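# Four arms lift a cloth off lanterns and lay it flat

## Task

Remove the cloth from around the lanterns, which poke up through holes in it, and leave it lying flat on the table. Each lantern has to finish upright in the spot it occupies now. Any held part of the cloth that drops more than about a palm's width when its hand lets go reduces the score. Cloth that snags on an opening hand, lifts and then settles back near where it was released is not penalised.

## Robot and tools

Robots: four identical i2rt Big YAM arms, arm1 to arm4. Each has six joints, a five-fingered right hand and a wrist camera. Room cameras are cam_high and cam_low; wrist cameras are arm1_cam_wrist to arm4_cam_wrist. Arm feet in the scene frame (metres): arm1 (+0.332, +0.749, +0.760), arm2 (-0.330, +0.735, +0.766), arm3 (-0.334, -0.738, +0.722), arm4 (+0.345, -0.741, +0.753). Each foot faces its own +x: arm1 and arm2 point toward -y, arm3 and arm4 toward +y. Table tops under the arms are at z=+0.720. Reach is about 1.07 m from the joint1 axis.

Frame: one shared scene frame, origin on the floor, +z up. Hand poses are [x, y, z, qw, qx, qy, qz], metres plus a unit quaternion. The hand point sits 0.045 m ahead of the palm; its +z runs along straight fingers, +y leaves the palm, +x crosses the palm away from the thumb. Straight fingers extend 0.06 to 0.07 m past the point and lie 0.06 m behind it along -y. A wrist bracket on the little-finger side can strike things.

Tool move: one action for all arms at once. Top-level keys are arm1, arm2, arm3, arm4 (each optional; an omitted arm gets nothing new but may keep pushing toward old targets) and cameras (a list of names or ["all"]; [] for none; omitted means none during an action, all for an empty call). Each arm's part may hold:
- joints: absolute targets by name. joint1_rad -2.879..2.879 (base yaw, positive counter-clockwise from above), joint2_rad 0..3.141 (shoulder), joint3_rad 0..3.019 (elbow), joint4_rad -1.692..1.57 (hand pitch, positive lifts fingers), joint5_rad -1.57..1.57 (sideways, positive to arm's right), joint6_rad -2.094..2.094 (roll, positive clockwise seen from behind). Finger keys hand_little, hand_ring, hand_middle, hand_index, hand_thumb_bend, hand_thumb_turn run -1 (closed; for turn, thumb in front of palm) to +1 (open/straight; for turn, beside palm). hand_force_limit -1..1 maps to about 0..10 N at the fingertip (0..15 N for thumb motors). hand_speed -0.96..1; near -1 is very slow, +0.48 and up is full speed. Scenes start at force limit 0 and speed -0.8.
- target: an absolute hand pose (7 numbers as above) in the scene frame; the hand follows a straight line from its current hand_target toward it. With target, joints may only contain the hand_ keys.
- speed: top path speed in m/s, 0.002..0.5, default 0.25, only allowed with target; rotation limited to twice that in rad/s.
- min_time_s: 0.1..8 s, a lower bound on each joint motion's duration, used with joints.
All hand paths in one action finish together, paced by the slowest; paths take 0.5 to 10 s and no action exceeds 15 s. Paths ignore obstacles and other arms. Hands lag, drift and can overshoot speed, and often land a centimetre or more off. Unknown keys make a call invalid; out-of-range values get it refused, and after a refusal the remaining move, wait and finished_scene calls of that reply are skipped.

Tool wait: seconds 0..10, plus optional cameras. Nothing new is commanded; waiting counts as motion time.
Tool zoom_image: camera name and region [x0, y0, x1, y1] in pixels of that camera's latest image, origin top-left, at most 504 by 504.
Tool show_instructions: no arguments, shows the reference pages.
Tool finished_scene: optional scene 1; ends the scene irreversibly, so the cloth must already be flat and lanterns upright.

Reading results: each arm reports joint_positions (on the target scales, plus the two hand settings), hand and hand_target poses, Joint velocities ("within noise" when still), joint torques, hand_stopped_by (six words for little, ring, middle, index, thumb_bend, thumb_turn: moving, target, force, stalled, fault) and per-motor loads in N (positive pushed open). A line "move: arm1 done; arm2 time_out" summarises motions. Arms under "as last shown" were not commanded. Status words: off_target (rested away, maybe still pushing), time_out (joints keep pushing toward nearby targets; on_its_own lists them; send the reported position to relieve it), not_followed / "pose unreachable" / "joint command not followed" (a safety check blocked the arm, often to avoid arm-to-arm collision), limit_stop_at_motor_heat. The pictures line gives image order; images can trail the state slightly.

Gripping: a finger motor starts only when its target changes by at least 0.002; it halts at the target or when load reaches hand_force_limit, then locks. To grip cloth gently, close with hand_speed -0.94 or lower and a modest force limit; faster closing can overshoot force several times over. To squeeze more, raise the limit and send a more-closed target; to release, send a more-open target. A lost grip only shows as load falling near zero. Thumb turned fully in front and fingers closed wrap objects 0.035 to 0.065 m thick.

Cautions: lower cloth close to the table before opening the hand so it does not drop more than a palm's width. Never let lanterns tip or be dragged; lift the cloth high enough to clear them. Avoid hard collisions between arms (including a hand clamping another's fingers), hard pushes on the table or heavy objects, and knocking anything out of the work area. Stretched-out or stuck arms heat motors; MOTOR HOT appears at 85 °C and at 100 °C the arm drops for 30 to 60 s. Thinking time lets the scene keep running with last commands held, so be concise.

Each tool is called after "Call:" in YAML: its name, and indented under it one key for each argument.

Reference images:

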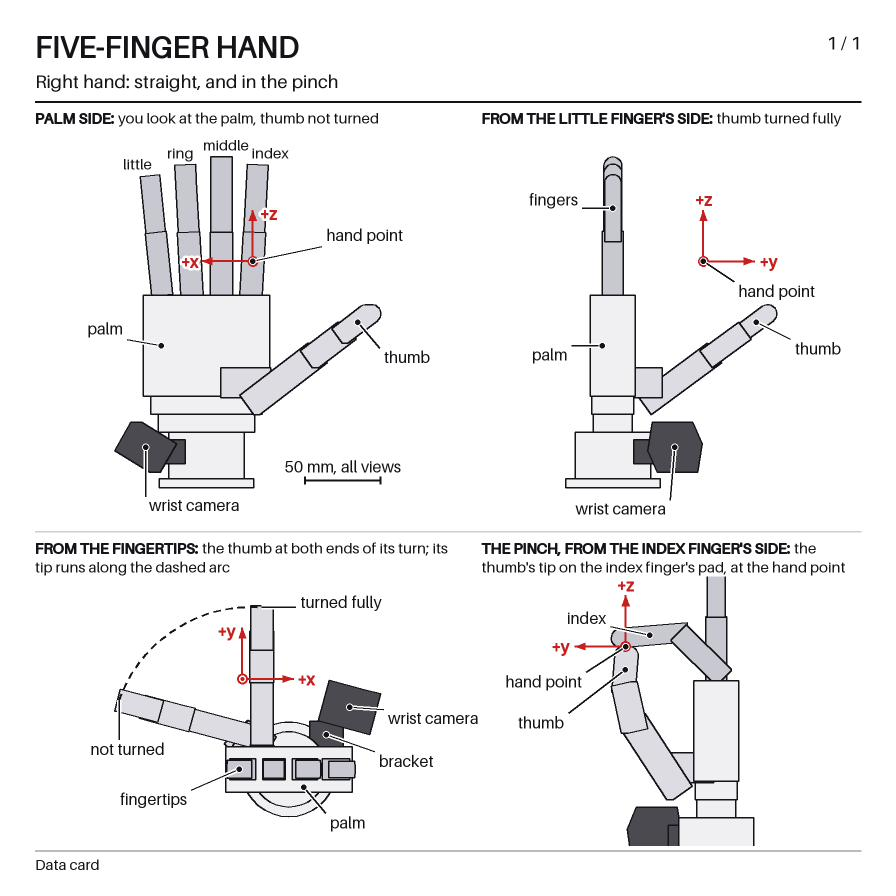

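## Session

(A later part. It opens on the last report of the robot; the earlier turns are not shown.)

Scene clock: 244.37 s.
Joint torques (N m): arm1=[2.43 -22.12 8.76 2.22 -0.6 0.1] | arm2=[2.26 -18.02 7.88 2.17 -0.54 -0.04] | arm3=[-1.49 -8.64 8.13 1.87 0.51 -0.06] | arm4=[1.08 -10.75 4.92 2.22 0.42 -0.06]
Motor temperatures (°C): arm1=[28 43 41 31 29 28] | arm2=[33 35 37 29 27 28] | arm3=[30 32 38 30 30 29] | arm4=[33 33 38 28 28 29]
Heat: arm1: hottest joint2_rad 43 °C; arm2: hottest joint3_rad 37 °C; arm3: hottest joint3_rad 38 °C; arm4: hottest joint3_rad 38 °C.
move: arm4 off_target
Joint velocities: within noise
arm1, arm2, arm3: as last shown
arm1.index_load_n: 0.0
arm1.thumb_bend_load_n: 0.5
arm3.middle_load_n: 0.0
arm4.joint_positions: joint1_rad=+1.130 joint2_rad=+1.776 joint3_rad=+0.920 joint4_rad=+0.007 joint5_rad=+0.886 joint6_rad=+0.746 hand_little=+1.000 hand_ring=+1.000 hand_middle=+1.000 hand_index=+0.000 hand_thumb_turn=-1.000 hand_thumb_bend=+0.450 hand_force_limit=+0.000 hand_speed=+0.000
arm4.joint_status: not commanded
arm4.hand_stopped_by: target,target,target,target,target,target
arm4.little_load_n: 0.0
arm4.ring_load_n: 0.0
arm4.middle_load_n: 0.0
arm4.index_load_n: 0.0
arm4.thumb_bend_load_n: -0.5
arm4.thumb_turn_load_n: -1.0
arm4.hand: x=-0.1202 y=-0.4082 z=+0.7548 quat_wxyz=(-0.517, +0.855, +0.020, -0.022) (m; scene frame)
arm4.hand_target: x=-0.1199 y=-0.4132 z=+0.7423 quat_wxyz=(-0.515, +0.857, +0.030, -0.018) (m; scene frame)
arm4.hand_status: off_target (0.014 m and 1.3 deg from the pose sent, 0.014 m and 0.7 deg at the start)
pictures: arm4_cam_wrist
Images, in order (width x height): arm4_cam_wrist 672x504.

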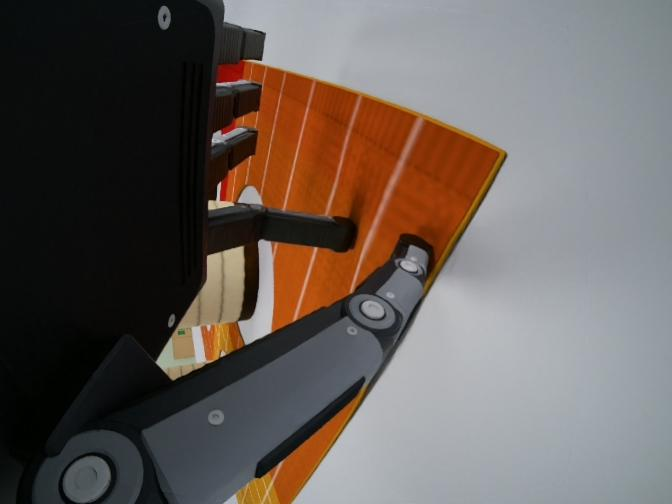

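Call:
move:
  arm4: {"joints": {"hand_speed": -0.6, "hand_force_limit": 0.2, "hand_thumb_bend": -0.3}}
  cameras: ["arm4_cam_wrist"]

Call:
zoom_image:
  camera: "arm4_cam_wrist"
  region: [240, 140, 500, 340]

Scene clock: 249.20 s.
Joint torques (N m): arm1=[2.37 -22.59 8.81 2.18 -0.59 0.09] | arm2=[2.26 -18.02 7.88 2.15 -0.53 -0.05] | arm3=[-1.49 -8.7 8.17 1.87 0.51 -0.06] | arm4=[1.08 -11.05 4.88 2.13 0.41 -0.06]
Motor temperatures (°C): arm1=[28 44 41 31 29 28] | arm2=[33 35 36 29 27 28] | arm3=[30 32 38 30 30 29] | arm4=[33 33 37 28 28 29]
Heat: arm1: hottest joint2_rad 44 °C; arm2: hottest joint3_rad 36 °C; arm3: hottest joint3_rad 38 °C; arm4: hottest joint3_rad 37 °C.
move: arm4 done
Joint velocities: within noise
arm1, arm2, arm3: as last shown
arm1.thumb_bend_load_n: 0.0
arm4.joint_positions: joint1_rad=+1.130 joint2_rad=+1.780 joint3_rad=+0.920 joint4_rad=+0.009 joint5_rad=+0.887 joint6_rad=+0.746 hand_little=+1.000 hand_ring=+1.000 hand_middle=+1.000 hand_index=+0.000 hand_thumb_turn=-1.000 hand_thumb_bend=-0.300 hand_force_limit=+0.200 hand_speed=-0.600
arm4.joint_status: all done
arm4.hand_stopped_by: target,target,target,target,target,target
arm4.little_load_n: 0.0
arm4.ring_load_n: 0.0
arm4.middle_load_n: 0.0
arm4.index_load_n: -0.5
arm4.thumb_bend_load_n: 0.5
arm4.thumb_turn_load_n: 0.0
arm4.hand: x=-0.1200 y=-0.4081 z=+0.7531 quat_wxyz=(-0.517, +0.855, +0.020, -0.021) (m; scene frame)
arm4.hand_target: x=-0.1197 y=-0.4132 z=+0.7423 quat_wxyz=(-0.515, +0.857, +0.030, -0.018) (m; scene frame)
arm4.hand_status: not commanded
pictures: arm4_cam_wrist
Images, in order (width x height): arm4_cam_wrist 672x504.

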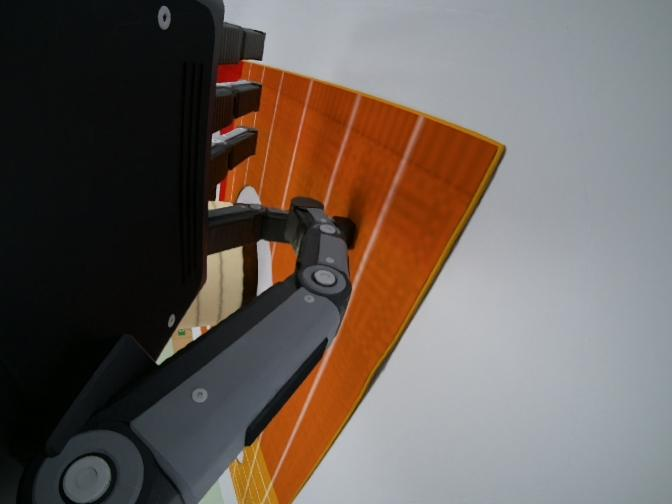

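Scaled by 1.938 from the camera's 672x504 image, which has a finer 960x720 frame.

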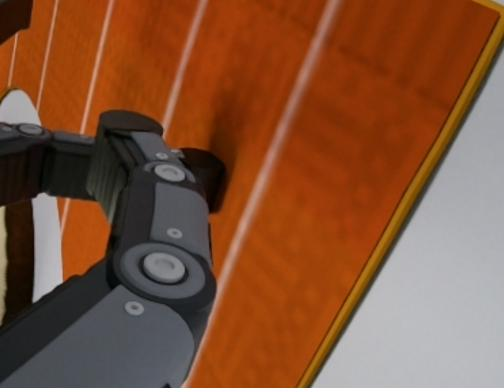

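Call:
move:
  arm4: {"target": [-0.12, -0.425, 0.79, 0.6084, -0.7929, -0.0277, 0.0213], "speed": 0.1, "joints": {"hand_speed": 0.0, "hand_thumb_bend": 0.15, "hand_index": 0.3, "hand_middle": 0.3}}
  cameras: ["arm4_cam_wrist"]

Scene clock: 279.13 s.
Joint torques (N m): arm1=[2.14 -21.66 8.77 2.17 -0.63 0.12] | arm2=[2.26 -18.02 7.9 2.15 -0.54 -0.05] | arm3=[-1.67 -8.59 8.13 1.89 0.5 -0.05] | arm4=[1.32 -13.98 4.71 2.37 0.54 -0.07]
Motor temperatures (°C): arm1=[28 47 41 31 29 28] | arm2=[33 36 36 29 27 28] | arm3=[30 32 39 30 29 29] | arm4=[33 32 37 28 28 28]
Heat: arm1: hottest joint2_rad 47 °C; arm2: hottest joint2_rad 36 °C; arm3: hottest joint3_rad 39 °C; arm4: hottest joint3_rad 37 °C.
move: arm4 off_target
Joint velocities: within noise
arm1, arm2, arm3: as last shown
arm1.index_load_n: -0.5
arm4.joint_positions: joint1_rad=+1.210 joint2_rad=+1.772 joint3_rad=+0.831 joint4_rad=+0.283 joint5_rad=+1.081 joint6_rad=+0.575 hand_little=+1.000 hand_ring=+1.000 hand_middle=+0.300 hand_index=+0.300 hand_thumb_turn=-1.000 hand_thumb_bend=+0.150 hand_force_limit=+0.200 hand_speed=+0.000
arm4.joint_status: all done
arm4.hand_stopped_by: target,target,target,target,target,target
arm4.little_load_n: 0.0
arm4.ring_load_n: 0.0
arm4.middle_load_n: 0.0
arm4.index_load_n: 0.0
arm4.thumb_bend_load_n: 0.0
arm4.thumb_turn_load_n: 0.0
arm4.hand: x=-0.1141 y=-0.4219 z=+0.7757 quat_wxyz=(-0.602, +0.798, +0.031, -0.007) (m; scene frame)
arm4.hand_target: x=-0.1200 y=-0.4250 z=+0.7898 quat_wxyz=(-0.608, +0.793, +0.028, -0.021) (m; scene frame)
arm4.hand_status: off_target (0.016 m and 1.9 deg from the pose sent, 0.041 m and 12.7 deg at the start)
pictures: arm4_cam_wrist
Images, in order (width x height): arm4_cam_wrist 672x504.

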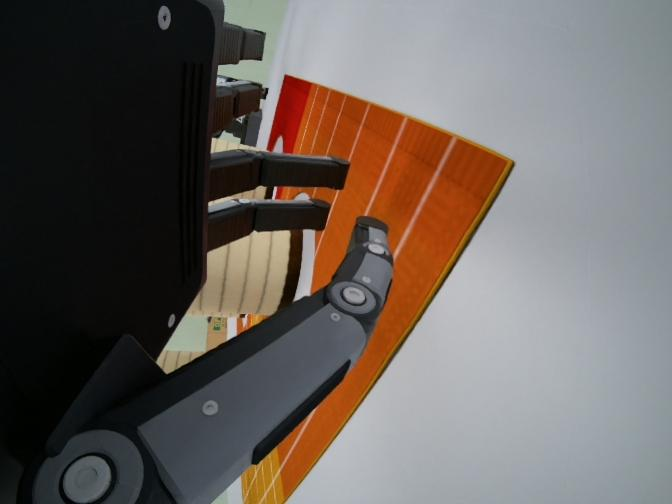

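Call:
move:
  arm4: {"target": [-0.12, -0.43, 0.747, 0.6084, -0.7929, -0.0277, 0.0213], "speed": 0.06}
  cameras: ["arm4_cam_wrist"]

Call:
zoom_image:
  camera: "arm4_cam_wrist"
  region: [240, 140, 500, 340]

Scene clock: 282.87 s.
Joint torques (N m): arm1=[2.08 -22.48 8.75 2 -0.58 0.08] | arm2=[2.32 -17.96 7.88 2.15 -0.53 -0.05] | arm3=[-1.32 -8.7 8.14 1.95 0.52 -0.05] | arm4=[1.49 -11.75 4.36 2.39 0.55 0.08]
Motor temperatures (°C): arm1=[28 48 41 31 29 28] | arm2=[33 36 35 29 27 28] | arm3=[30 32 39 30 29 29] | arm4=[33 32 37 28 28 28]
Heat: arm1: hottest joint2_rad 48 °C; arm2: hottest joint2_rad 36 °C; arm3: hottest joint3_rad 39 °C; arm4: hottest joint3_rad 37 °C.
move: arm4 done
Joint velocities: within noise
arm1, arm2, arm3: as last shown
arm1.little_load_n: -0.5
arm1.ring_load_n: -0.5
arm1.index_load_n: 0.0
arm4.joint_positions: joint1_rad=+1.220 joint2_rad=+1.847 joint3_rad=+0.813 joint4_rad=+0.390 joint5_rad=+1.090 joint6_rad=+0.574 hand_little=+1.000 hand_ring=+1.000 hand_middle=+0.300 hand_index=+0.300 hand_thumb_turn=-1.000 hand_thumb_bend=+0.150 hand_force_limit=+0.200 hand_speed=+0.000
arm4.joint_status: not commanded
arm4.hand_stopped_by: target,target,target,target,target,target
arm4.little_load_n: 0.0
arm4.ring_load_n: 0.0
arm4.middle_load_n: 0.0
arm4.index_load_n: 0.0
arm4.thumb_bend_load_n: 0.0
arm4.thumb_turn_load_n: 0.0
arm4.hand: x=-0.1148 y=-0.4256 z=+0.7471 quat_wxyz=(-0.606, +0.795, +0.029, -0.012) (m; scene frame)
arm4.hand_target: x=-0.1200 y=-0.4300 z=+0.7471 quat_wxyz=(-0.608, +0.793, +0.028, -0.021) (m; scene frame)
arm4.hand_status: done (0.007 m and 1.1 deg from the pose sent, 0.030 m and 2.0 deg at the start)
pictures: arm4_cam_wrist
Images, in order (width x height): arm4_cam_wrist 672x504.

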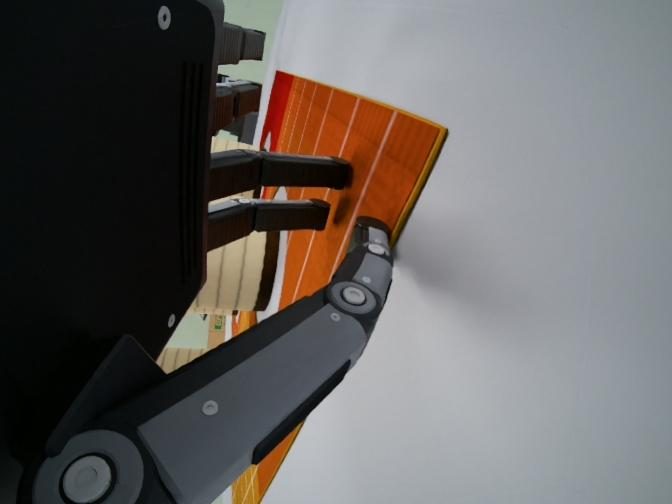

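Scaled by 1.938 from the camera's 672x504 image, which has a finer 960x720 frame.

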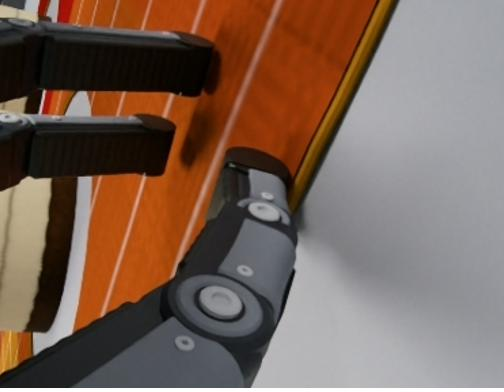

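Call:
move:
  arm4: {"target": [-0.12, -0.425, 0.737, 0.6084, -0.7929, -0.0277, 0.0213], "speed": 0.05}
  cameras: ["arm4_cam_wrist"]

Call:
zoom_image:
  camera: "arm4_cam_wrist"
  region: [240, 140, 500, 340]

Scene clock: 287.20 s.
Joint torques (N m): arm1=[2.08 -22.01 8.85 2.33 -0.6 0.11] | arm2=[2.26 -18.02 7.9 2.15 -0.54 -0.05] | arm3=[-1.61 -8.64 8.2 1.88 0.51 -0.04] | arm4=[0.56 -10.52 4.42 2.25 0.24 -0.06]
Motor temperatures (°C): arm1=[28 48 41 31 29 28] | arm2=[33 36 35 28 27 28] | arm3=[30 32 39 30 29 29] | arm4=[33 32 37 28 28 28]
Heat: arm1: hottest joint2_rad 48 °C; arm2: hottest joint2_rad 36 °C; arm3: hottest joint3_rad 39 °C; arm4: hottest joint3_rad 37 °C.
move: arm4 done
Joint velocities: within noise
arm1, arm2, arm3: as last shown
arm1.ring_load_n: 0.0
arm4.joint_positions: joint1_rad=+1.220 joint2_rad=+1.863 joint3_rad=+0.813 joint4_rad=+0.435 joint5_rad=+1.089 joint6_rad=+0.574 hand_little=+1.000 hand_ring=+1.000 hand_middle=+0.300 hand_index=+0.300 hand_thumb_turn=-1.000 hand_thumb_bend=+0.150 hand_force_limit=+0.200 hand_speed=+0.000
arm4.joint_status: not commanded
arm4.hand_stopped_by: target,target,target,target,target,target
arm4.little_load_n: 0.0
arm4.ring_load_n: 0.0
arm4.middle_load_n: 0.0
arm4.index_load_n: 0.0
arm4.thumb_bend_load_n: -1.0
arm4.thumb_turn_load_n: -1.0
arm4.hand: x=-0.1193 y=-0.4241 z=+0.7458 quat_wxyz=(-0.610, +0.792, +0.022, -0.023) (m; scene frame)
arm4.hand_target: x=-0.1199 y=-0.4251 z=+0.7372 quat_wxyz=(-0.608, +0.793, +0.028, -0.021) (m; scene frame)
arm4.hand_status: done (0.009 m and 0.8 deg from the pose sent, 0.011 m and 1.1 deg at the start)
pictures: arm4_cam_wrist
Images, in order (width x height): arm4_cam_wrist 672x504.

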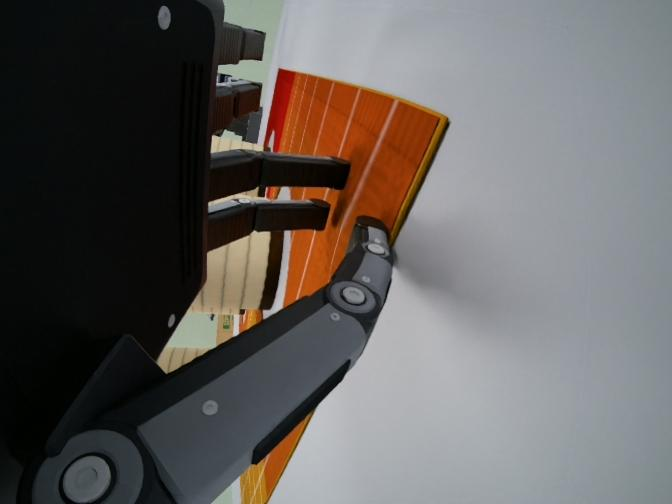

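Scaled by 1.938 from the camera's 672x504 image, which has a finer 960x720 frame.

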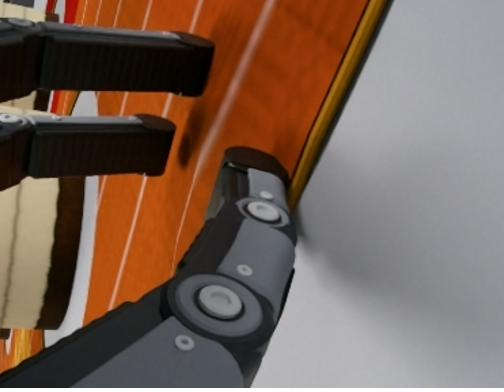

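Call:
move:
  arm4: {"target": [-0.121, -0.410, 0.735, 0.6084, -0.7929, -0.0277, 0.0213], "speed": 0.02, "joints": {"hand_speed": -0.7, "hand_force_limit": 0.0, "hand_index": -0.4, "hand_middle": -0.4}}
  cameras: ["arm4_cam_wrist", "cam_high"]

Call:
zoom_image:
  camera: "arm4_cam_wrist"
  region: [240, 140, 500, 340]

Scene clock: 292.33 s.
Joint torques (N m): arm1=[2.61 -21.89 8.72 2.28 -0.62 0.05] | arm2=[2.2 -17.96 7.88 2.15 -0.53 -0.05] | arm3=[-1.49 -8.7 8.13 1.92 0.5 -0.06] | arm4=[-0.21 -9.29 5.29 1.78 -0.03 -0.17]
Motor temperatures (°C): arm1=[28 48 41 31 29 28] | arm2=[33 36 35 28 27 28] | arm3=[30 32 39 30 29 29] | arm4=[33 32 36 28 28 28]
Heat: arm1: hottest joint2_rad 48 °C; arm2: hottest joint2_rad 36 °C; arm3: hottest joint3_rad 39 °C; arm4: hottest joint3_rad 36 °C.
move: arm4 off_target
Joint velocities: within noise
arm1, arm2, arm3: as last shown
arm1.little_load_n: 0.0
arm4.joint_positions: joint1_rad=+1.198 joint2_rad=+1.864 joint3_rad=+0.814 joint4_rad=+0.483 joint5_rad=+1.070 joint6_rad=+0.547 hand_little=+1.000 hand_ring=+1.000 hand_middle=-0.248 hand_index=-0.276 hand_thumb_turn=-1.000 hand_thumb_bend=+0.150 hand_force_limit=+0.000 hand_speed=-0.700
arm4.joint_status: hand_middle off_target (ended at -0.248, target -0.400); hand_index off_target (ended at -0.276, target -0.400); the others done
arm4.hand_stopped_by: target,target,force,force,target,target
arm4.little_load_n: 0.0
arm4.ring_load_n: 0.0
arm4.middle_load_n: 7.0
arm4.index_load_n: 8.5
arm4.thumb_bend_load_n: 1.5
arm4.thumb_turn_load_n: -2.5
arm4.hand: x=-0.1214 y=-0.4135 z=+0.7513 quat_wxyz=(-0.613, +0.789, +0.015, -0.033) (m; scene frame)
arm4.hand_target: x=-0.1205 y=-0.4105 z=+0.7353 quat_wxyz=(-0.608, +0.793, +0.028, -0.021) (m; scene frame)
arm4.hand_status: off_target (0.017 m and 2.1 deg from the pose sent, 0.018 m and 0.7 deg at the start)
pictures: arm4_cam_wrist, cam_high
Images, in order (width x height): arm4_cam_wrist 672x504, cam_high 896x504.

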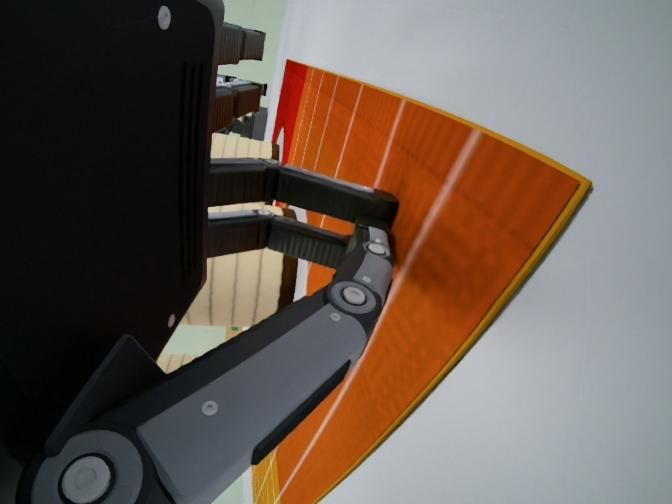

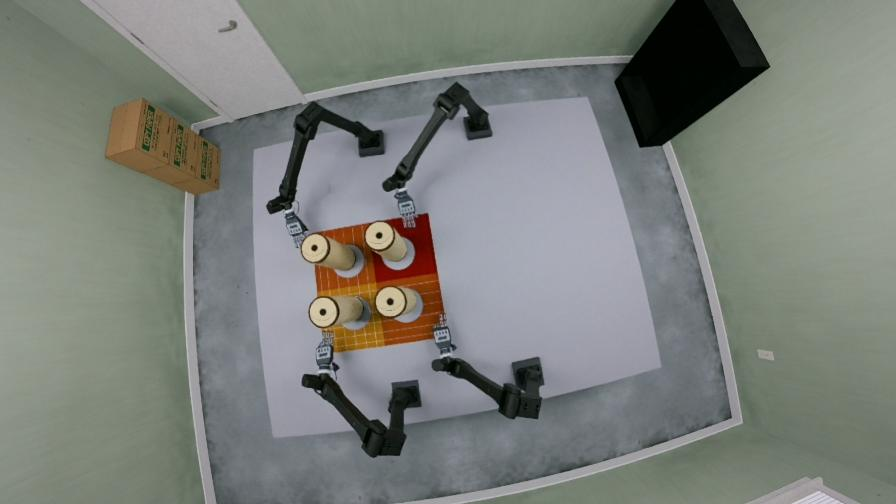

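Scaled by 1.938 from the camera's 672x504 image, which has a finer 960x720 frame.

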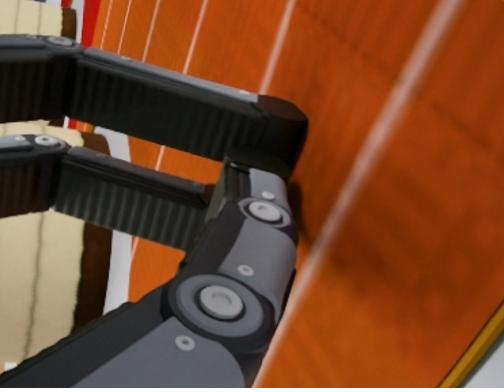

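Call:
move:
  arm4: {"target": [-0.135, -0.370, 0.735, 0.6084, -0.7929, -0.0277, 0.0213], "speed": 0.04}
  cameras: ["arm4_cam_wrist", "cam_high", "cam_low"]

Call:
zoom_image:
  camera: "cam_high"
  region: [260, 180, 500, 380]

Scene clock: 320.40 s.
Joint torques (N m): arm1=[2.67 -22.12 8.81 2.17 -0.59 0.11] | arm2=[2.32 -18.08 7.88 2.17 -0.53 -0.05] | arm3=[-1.49 -8.7 8.12 1.91 0.51 -0.04] | arm4=[-0.91 -9.76 5.94 1.94 -0.08 -0.12]
Motor temperatures (°C): arm1=[28 49 40 31 29 28] | arm2=[33 36 35 28 27 28] | arm3=[30 32 39 30 29 29] | arm4=[33 31 36 28 28 28]
Heat: arm1: hottest joint2_rad 49 °C; arm2: hottest joint2_rad 36 °C; arm3: hottest joint3_rad 39 °C; arm4: hottest joint3_rad 36 °C.
move: arm4 off_target
Joint velocities: within noise
arm1.joint_positions: joint1_rad=-0.991 joint2_rad=+2.072 joint3_rad=+1.493 joint4_rad=-0.264 joint5_rad=-0.863 joint6_rad=-0.664 hand_little=+1.000 hand_ring=+1.000 hand_middle=+1.000 hand_index=+0.000 hand_thumb_turn=-1.000 hand_thumb_bend=+0.450 hand_force_limit=+0.000 hand_speed=+0.000
arm1.joint_status: not commanded
arm1.hand_stopped_by: target,target,target,target,target,target
arm1.little_load_n: 0.0
arm1.ring_load_n: 0.0
arm1.middle_load_n: 0.0
arm1.index_load_n: 0.0
arm1.thumb_bend_load_n: 0.0
arm1.thumb_turn_load_n: 0.0
arm1.hand: x=-0.1333 y=+0.2431 z=+0.7769 quat_wxyz=(-0.038, +0.028, -0.863, +0.503) (m; scene frame)
arm1.hand_target: x=-0.1357 y=+0.2371 z=+0.7999 quat_wxyz=(-0.023, +0.038, -0.856, +0.515) (m; scene frame)
arm1.hand_status: not commanded
arm2.joint_positions: joint1_rad=-0.817 joint2_rad=+1.981 joint3_rad=+1.346 joint4_rad=-0.129 joint5_rad=-0.799 joint6_rad=-0.590 hand_little=+1.000 hand_ring=+1.000 hand_middle=+1.000 hand_index=+0.000 hand_thumb_turn=-1.000 hand_thumb_bend=+0.450 hand_force_limit=+0.000 hand_speed=+0.000
arm2.joint_status: not commanded
arm2.hand_stopped_by: target,target,target,target,target,target
arm2.little_load_n: 0.0
arm2.ring_load_n: 0.0
arm2.middle_load_n: 0.0
arm2.index_load_n: 0.0
arm2.thumb_bend_load_n: 0.5
arm2.thumb_turn_load_n: 0.0
arm2.hand: x=-0.7412 y=+0.2124 z=+0.7921 quat_wxyz=(-0.027, +0.033, -0.860, +0.508) (m; scene frame)
arm2.hand_target: x=-0.7380 y=+0.2090 z=+0.8001 quat_wxyz=(-0.023, +0.037, -0.856, +0.515) (m; scene frame)
arm2.hand_status: not commanded
arm3.joint_positions: joint1_rad=+1.113 joint2_rad=+1.422 joint3_rad=+0.755 joint4_rad=-0.123 joint5_rad=+0.848 joint6_rad=+0.649 hand_little=+1.000 hand_ring=+1.000 hand_middle=+1.000 hand_index=+0.000 hand_thumb_turn=-1.000 hand_thumb_bend=+0.450 hand_force_limit=+0.000 hand_speed=+0.000
arm3.joint_status: not commanded
arm3.hand_stopped_by: target,target,target,target,target,target
arm3.little_load_n: 0.0
arm3.ring_load_n: 0.0
arm3.middle_load_n: 0.0
arm3.index_load_n: 0.0
arm3.thumb_bend_load_n: 0.0
arm3.thumb_turn_load_n: 0.0
arm3.hand: x=-0.7119 y=-0.4131 z=+0.8015 quat_wxyz=(-0.512, +0.859, +0.026, -0.016) (m; scene frame)
arm3.hand_target: x=-0.7169 y=-0.4140 z=+0.8001 quat_wxyz=(-0.515, +0.857, +0.030, -0.018) (m; scene frame)
arm3.hand_status: not commanded
arm4.joint_positions: joint1_rad=+1.138 joint2_rad=+1.908 joint3_rad=+0.886 joint4_rad=+0.512 joint5_rad=+1.012 joint6_rad=+0.474 hand_little=+1.000 hand_ring=+1.000 hand_middle=-0.248 hand_index=-0.276 hand_thumb_turn=-1.000 hand_thumb_bend=+0.150 hand_force_limit=+0.000 hand_speed=-0.700
arm4.joint_status: not commanded
arm4.hand_stopped_by: target,target,force,force,target,target
arm4.little_load_n: 0.0
arm4.ring_load_n: 0.0
arm4.middle_load_n: 6.0
arm4.index_load_n: 8.0
arm4.thumb_bend_load_n: 1.5
arm4.thumb_turn_load_n: -2.5
arm4.hand: x=-0.1357 y=-0.3784 z=+0.7524 quat_wxyz=(-0.613, +0.789, +0.021, -0.033) (m; scene frame)
arm4.hand_target: x=-0.1343 y=-0.3705 z=+0.7355 quat_wxyz=(-0.608, +0.793, +0.028, -0.021) (m; scene frame)
arm4.hand_status: off_target (0.019 m and 1.7 deg from the pose sent, 0.048 m and 2.1 deg at the start)
pictures: arm4_cam_wrist, cam_high, cam_low
Images, in order (width x height): arm4_cam_wrist 672x504, cam_high 896x504, cam_low 896x504.

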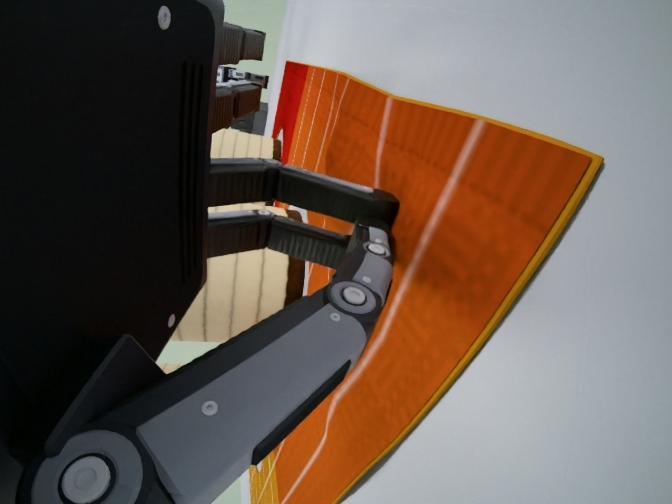

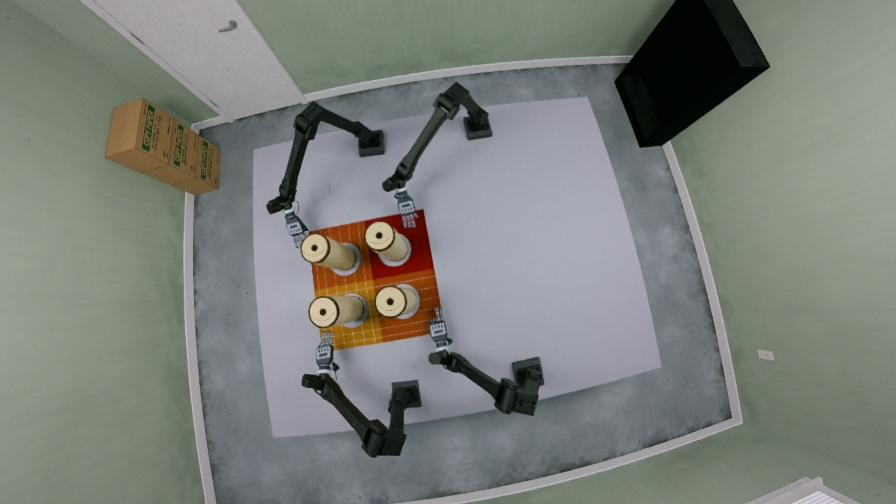

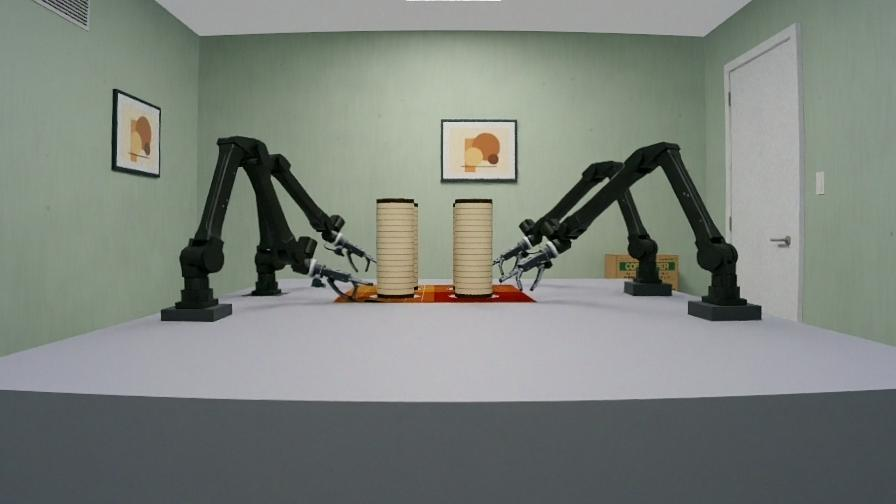

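Scaled by 2.100 from the camera's 896x504 image, which has a finer 1280x720 frame.

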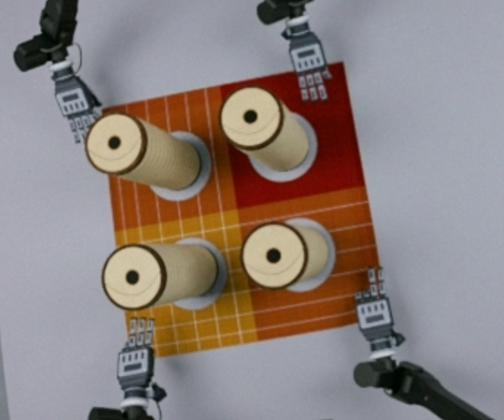

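Call:
move:
  arm4: {"target": [-0.134, -0.375, 0.80, 0.6084, -0.7929, -0.0277, 0.0213], "speed": 0.15}

Call:
move:
  arm4: {"target": [-0.12, -0.413, 0.785, 0.6084, -0.7929, -0.0277, 0.0213], "speed": 0.15, "joints": {"hand_speed": 0.0, "hand_thumb_bend": 0.3, "hand_index": 0.35, "hand_middle": 0.35}}

Call:
move:
  arm4: {"target": [-0.12, -0.413, 0.738, 0.6084, -0.7929, -0.0277, 0.0213], "speed": 0.06}
  cameras: ["arm4_cam_wrist"]

Call:
zoom_image:
  camera: "arm4_cam_wrist"
  region: [240, 140, 500, 340]

Scene clock: 335.77 s.
Joint torques (N m): arm1=[1.85 -22.12 8.7 2.22 -0.59 0.07] | arm2=[2.2 -17.96 7.9 2.14 -0.53 -0.05] | arm3=[-1.61 -8.64 8.13 1.95 0.51 -0.05] | arm4=[-0.38 -13.57 7.17 1.31 0.37 -0.04]
Motor temperatures (°C): arm1=[28 49 40 31 29 28] | arm2=[33 36 35 28 27 28] | arm3=[30 32 39 30 29 29] | arm4=[33 32 36 28 28 28]
Heat: arm1: hottest joint2_rad 49 °C; arm2: hottest joint2_rad 36 °C; arm3: hottest joint3_rad 39 °C; arm4: hottest joint3_rad 36 °C.
move: arm4 off_target
Joint velocities: within noise
arm1, arm2, arm3: as last shown
arm2.thumb_bend_load_n: 0.0
arm4.joint_positions: joint1_rad=+1.138 joint2_rad=+1.800 joint3_rad=+0.886 joint4_rad=+0.358 joint5_rad=+1.008 joint6_rad=+0.472 hand_little=+1.000 hand_ring=+1.000 hand_middle=-0.248 hand_index=-0.276 hand_thumb_turn=-1.000 hand_thumb_bend=+0.150 hand_force_limit=+0.000 hand_speed=-0.700
arm4.joint_status: not commanded
arm4.hand_stopped_by: target,target,force,force,target,target
arm4.little_load_n: 0.0
arm4.ring_load_n: 0.0
arm4.middle_load_n: 7.0
arm4.index_load_n: 9.0
arm4.thumb_bend_load_n: 1.5
arm4.thumb_turn_load_n: -2.5
arm4.hand: x=-0.1272 y=-0.3834 z=+0.7856 quat_wxyz=(-0.604, +0.796, +0.035, -0.017) (m; scene frame)
arm4.hand_target: x=-0.1336 y=-0.3751 z=+0.8003 quat_wxyz=(-0.609, +0.793, +0.028, -0.021) (m; scene frame)
arm4.hand_status: off_target (0.018 m and 1.2 deg from the pose sent, 0.048 m and 1.7 deg at the start)
pictures: none

Scene clock: 336.83 s.
Joint torques (N m): arm1=[2.02 -22.3 8.87 2.04 -0.62 0.1] | arm2=[2.26 -17.96 7.88 2.15 -0.53 -0.05] | arm3=[-1.61 -8.64 8.17 1.89 0.49 -0.05] | arm4=[0.79 -14.21 5.05 1.35 0.51 0.11]
Motor temperatures (°C): arm1=[28 49 40 31 29 28] | arm2=[33 36 35 28 27 28] | arm3=[30 32 39 30 29 29] | arm4=[33 32 36 28 28 28]
Heat: arm1: hottest joint2_rad 49 °C; arm2: hottest joint2_rad 36 °C; arm3: hottest joint3_rad 39 °C; arm4: hottest joint3_rad 36 °C.
move: arm4 off_target
Joint velocities: within noise
arm1, arm2, arm3: as last shown
arm3.middle_load_n: -0.5
arm4.joint_positions: joint1_rad=+1.190 joint2_rad=+1.795 joint3_rad=+0.831 joint4_rad=+0.358 joint5_rad=+1.060 joint6_rad=+0.522 hand_little=+1.000 hand_ring=+1.000 hand_middle=+0.350 hand_index=+0.350 hand_thumb_turn=-1.000 hand_thumb_bend=+0.300 hand_force_limit=+0.000 hand_speed=+0.000
arm4.joint_status: all done
arm4.hand_stopped_by: target,target,target,target,target,target
arm4.little_load_n: -0.5
arm4.ring_load_n: 0.0
arm4.middle_load_n: 0.0
arm4.index_load_n: -0.5
arm4.thumb_bend_load_n: 0.0
arm4.thumb_turn_load_n: 0.0
arm4.hand: x=-0.1163 y=-0.4118 z=+0.7718 quat_wxyz=(-0.605, +0.795, +0.036, -0.011) (m; scene frame)
arm4.hand_target: x=-0.1200 y=-0.4128 z=+0.7848 quat_wxyz=(-0.608, +0.793, +0.028, -0.021) (m; scene frame)
arm4.hand_status: off_target (0.014 m and 1.5 deg from the pose sent, 0.030 m and 1.2 deg at the start)
pictures: none

Scene clock: 338.13 s.
Joint torques (N m): arm1=[2.32 -21.95 8.91 2.09 -0.6 0.14] | arm2=[2.26 -18.02 7.9 2.15 -0.53 -0.05] | arm3=[-1.38 -8.64 8.16 1.91 0.51 -0.04] | arm4=[0.97 -10.29 4.04 2.21 0.18 0.11]
Motor temperatures (°C): arm1=[28 49 40 31 29 28] | arm2=[33 36 35 28 27 28] | arm3=[30 32 39 30 29 29] | arm4=[33 32 36 28 28 28]
Heat: arm1: hottest joint2_rad 49 °C; arm2: hottest joint2_rad 36 °C; arm3: hottest joint3_rad 39 °C; arm4: hottest joint3_rad 36 °C.
move: arm4 off_target
Joint velocities: within noise
arm1, arm2, arm3: as last shown
arm2.thumb_bend_load_n: 0.5
arm3.middle_load_n: 0.0
arm3.index_load_n: -0.5
arm4.joint_positions: joint1_rad=+1.190 joint2_rad=+1.863 joint3_rad=+0.827 joint4_rad=+0.461 joint5_rad=+1.069 joint6_rad=+0.528 hand_little=+1.000 hand_ring=+1.000 hand_middle=+0.350 hand_index=+0.350 hand_thumb_turn=-1.000 hand_thumb_bend=+0.299 hand_force_limit=+0.000 hand_speed=+0.000
arm4.joint_status: not commanded
arm4.hand_stopped_by: target,target,target,target,target,target
arm4.little_load_n: 0.0
arm4.ring_load_n: 0.0
arm4.middle_load_n: -0.5
arm4.index_load_n: 0.0
arm4.thumb_bend_load_n: -2.0
arm4.thumb_turn_load_n: -1.5
arm4.hand: x=-0.1204 y=-0.4087 z=+0.7523 quat_wxyz=(-0.612, +0.790, +0.022, -0.022) (m; scene frame)
arm4.hand_target: x=-0.1196 y=-0.4131 z=+0.7382 quat_wxyz=(-0.608, +0.793, +0.028, -0.021) (m; scene frame)
arm4.hand_status: off_target (0.015 m and 0.9 deg from the pose sent, 0.034 m and 1.5 deg at the start)
pictures: arm4_cam_wrist
Images, in order (width x height): arm4_cam_wrist 672x504.

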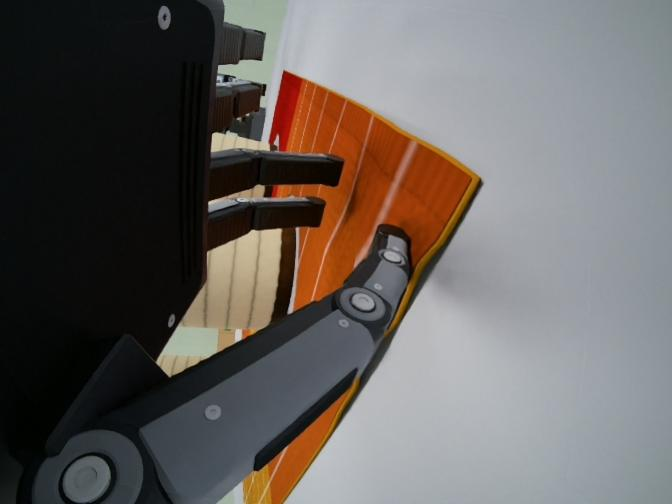

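Scaled by 1.938 from the camera's 672x504 image, which has a finer 960x720 frame.

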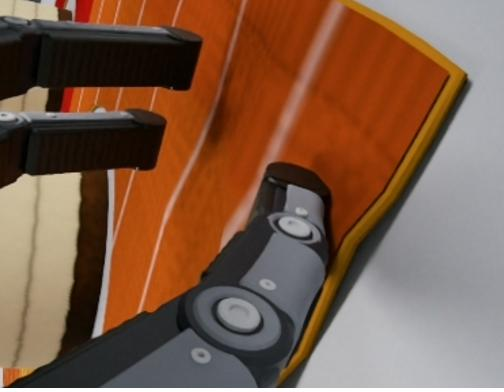

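Call:
move:
  arm4: {"joints": {"hand_speed": -0.6, "hand_force_limit": 0.1, "hand_index": -0.1, "hand_middle": -0.1}}
  cameras: ["arm4_cam_wrist"]

Call:
zoom_image:
  camera: "arm4_cam_wrist"
  region: [240, 140, 500, 340]

Scene clock: 342.03 s.
Joint torques (N m): arm1=[2.26 -22.3 8.87 2.11 -0.61 0.13] | arm2=[2.26 -17.96 7.87 2.15 -0.54 -0.05] | arm3=[-1.49 -8.64 8.12 1.88 0.51 -0.05] | arm4=[0.91 -10.29 4.1 2.13 0.17 0.11]
Motor temperatures (°C): arm1=[28 49 40 31 29 28] | arm2=[33 36 35 28 27 28] | arm3=[30 32 39 30 29 29] | arm4=[33 32 36 28 28 28]
Heat: arm1: hottest joint2_rad 49 °C; arm2: hottest joint2_rad 36 °C; arm3: hottest joint3_rad 39 °C; arm4: hottest joint3_rad 36 °C.
move: arm4 done
Joint velocities: within noise
arm1, arm2, arm3: as last shown
arm2.thumb_bend_load_n: 0.0
arm3.little_load_n: 0.5
arm3.index_load_n: 0.0
arm3.thumb_bend_load_n: 0.5
arm4.joint_positions: joint1_rad=+1.190 joint2_rad=+1.863 joint3_rad=+0.827 joint4_rad=+0.463 joint5_rad=+1.069 joint6_rad=+0.528 hand_little=+1.000 hand_ring=+1.000 hand_middle=-0.100 hand_index=-0.100 hand_thumb_turn=-1.000 hand_thumb_bend=+0.300 hand_force_limit=+0.100 hand_speed=-0.600
arm4.joint_status: all done
arm4.hand_stopped_by: target,target,target,target,target,target
arm4.little_load_n: 0.0
arm4.ring_load_n: 0.0
arm4.middle_load_n: 0.5
arm4.index_load_n: 0.0
arm4.thumb_bend_load_n: -1.0
arm4.thumb_turn_load_n: -0.5
arm4.hand: x=-0.1206 y=-0.4085 z=+0.7526 quat_wxyz=(-0.613, +0.790, +0.021, -0.023) (m; scene frame)
arm4.hand_target: x=-0.1196 y=-0.4131 z=+0.7383 quat_wxyz=(-0.608, +0.793, +0.027, -0.021) (m; scene frame)
arm4.hand_status: not commanded
pictures: arm4_cam_wrist
Images, in order (width x height): arm4_cam_wrist 672x504.

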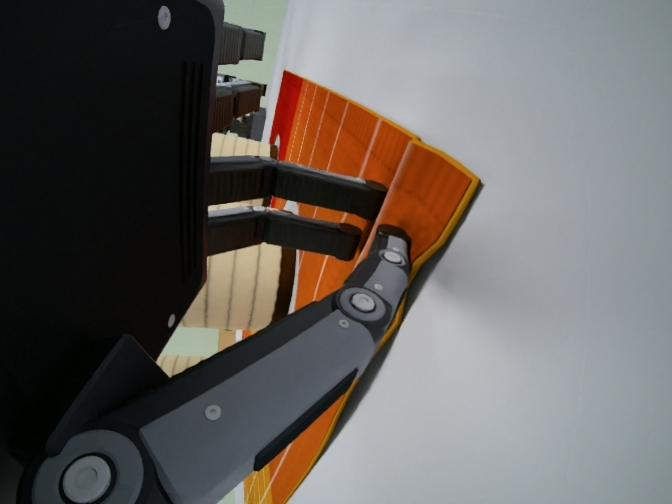

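Scaled by 1.938 from the camera's 672x504 image, which has a finer 960x720 frame.

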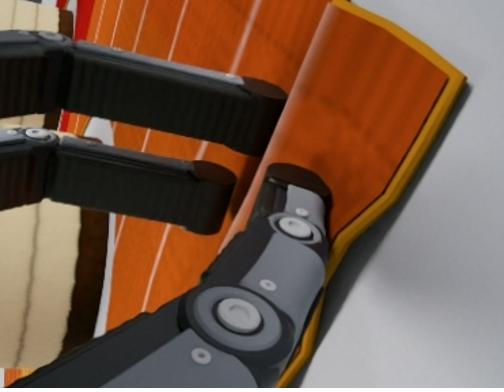

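Call:
move:
  arm4: {"joints": {"hand_speed": -0.7, "hand_force_limit": 0.2, "hand_index": -0.45, "hand_middle": -0.45, "hand_thumb_bend": 0.1}}
  cameras: ["arm4_cam_wrist"]

Call:
zoom_image:
  camera: "arm4_cam_wrist"
  region: [240, 140, 500, 340]

Scene clock: 346.40 s.
Joint torques (N m): arm1=[2.37 -21.89 8.72 2.06 -0.64 0.1] | arm2=[2.2 -18.08 7.88 2.14 -0.53 -0.05] | arm3=[-1.38 -8.76 8.12 1.88 0.52 -0.07] | arm4=[0.91 -10.46 4.11 2.09 0.17 0.1]
Motor temperatures (°C): arm1=[28 49 40 31 29 28] | arm2=[33 36 35 28 27 28] | arm3=[30 32 39 30 29 29] | arm4=[33 31 36 28 28 28]
Heat: arm1: hottest joint2_rad 49 °C; arm2: hottest joint2_rad 36 °C; arm3: hottest joint3_rad 39 °C; arm4: hottest joint3_rad 36 °C.
move: arm4 off_target
Joint velocities: within noise
arm1, arm2, arm3: as last shown
arm2.ring_load_n: -0.5
arm3.little_load_n: 0.0
arm3.ring_load_n: -0.5
arm3.thumb_bend_load_n: 0.0
arm4.joint_positions: joint1_rad=+1.190 joint2_rad=+1.865 joint3_rad=+0.827 joint4_rad=+0.464 joint5_rad=+1.069 joint6_rad=+0.529 hand_little=+1.000 hand_ring=+1.000 hand_middle=-0.255 hand_index=-0.290 hand_thumb_turn=-1.000 hand_thumb_bend=+0.209 hand_force_limit=+0.200 hand_speed=-0.700
arm4.joint_status: hand_middle off_target (ended at -0.255, target -0.450); hand_index off_target (ended at -0.290, target -0.450); hand_thumb_bend off_target (ended at +0.209, target +0.100); the others done
arm4.hand_stopped_by: target,target,force,force,force,target
arm4.little_load_n: 0.0
arm4.ring_load_n: 0.0
arm4.middle_load_n: 14.5
arm4.index_load_n: 7.0
arm4.thumb_bend_load_n: 11.0
arm4.thumb_turn_load_n: -0.5
arm4.hand: x=-0.1206 y=-0.4086 z=+0.7518 quat_wxyz=(-0.612, +0.790, +0.021, -0.023) (m; scene frame)
arm4.hand_target: x=-0.1196 y=-0.4131 z=+0.7383 quat_wxyz=(-0.608, +0.793, +0.028, -0.021) (m; scene frame)
arm4.hand_status: not commanded
pictures: arm4_cam_wrist
Images, in order (width x height): arm4_cam_wrist 672x504.

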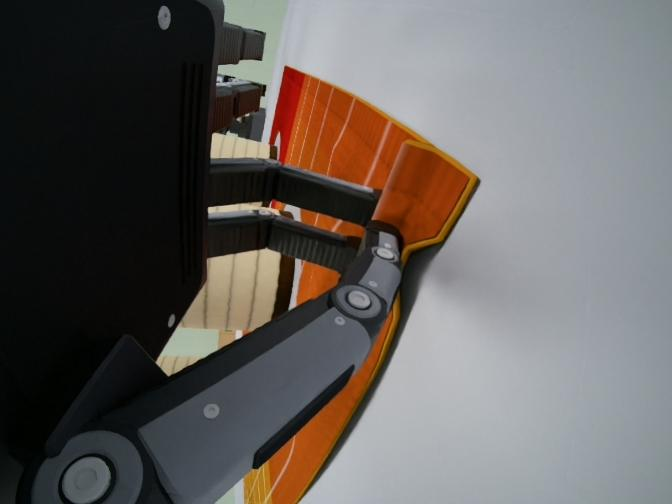

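Scaled by 1.938 from the camera's 672x504 image, which has a finer 960x720 frame.

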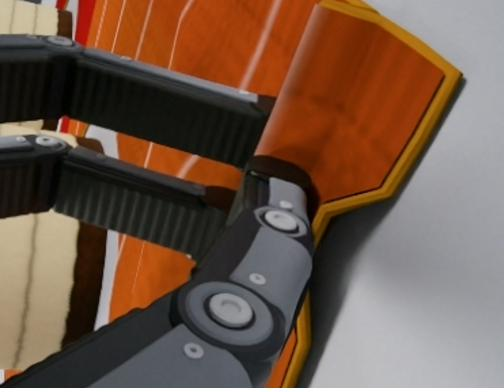

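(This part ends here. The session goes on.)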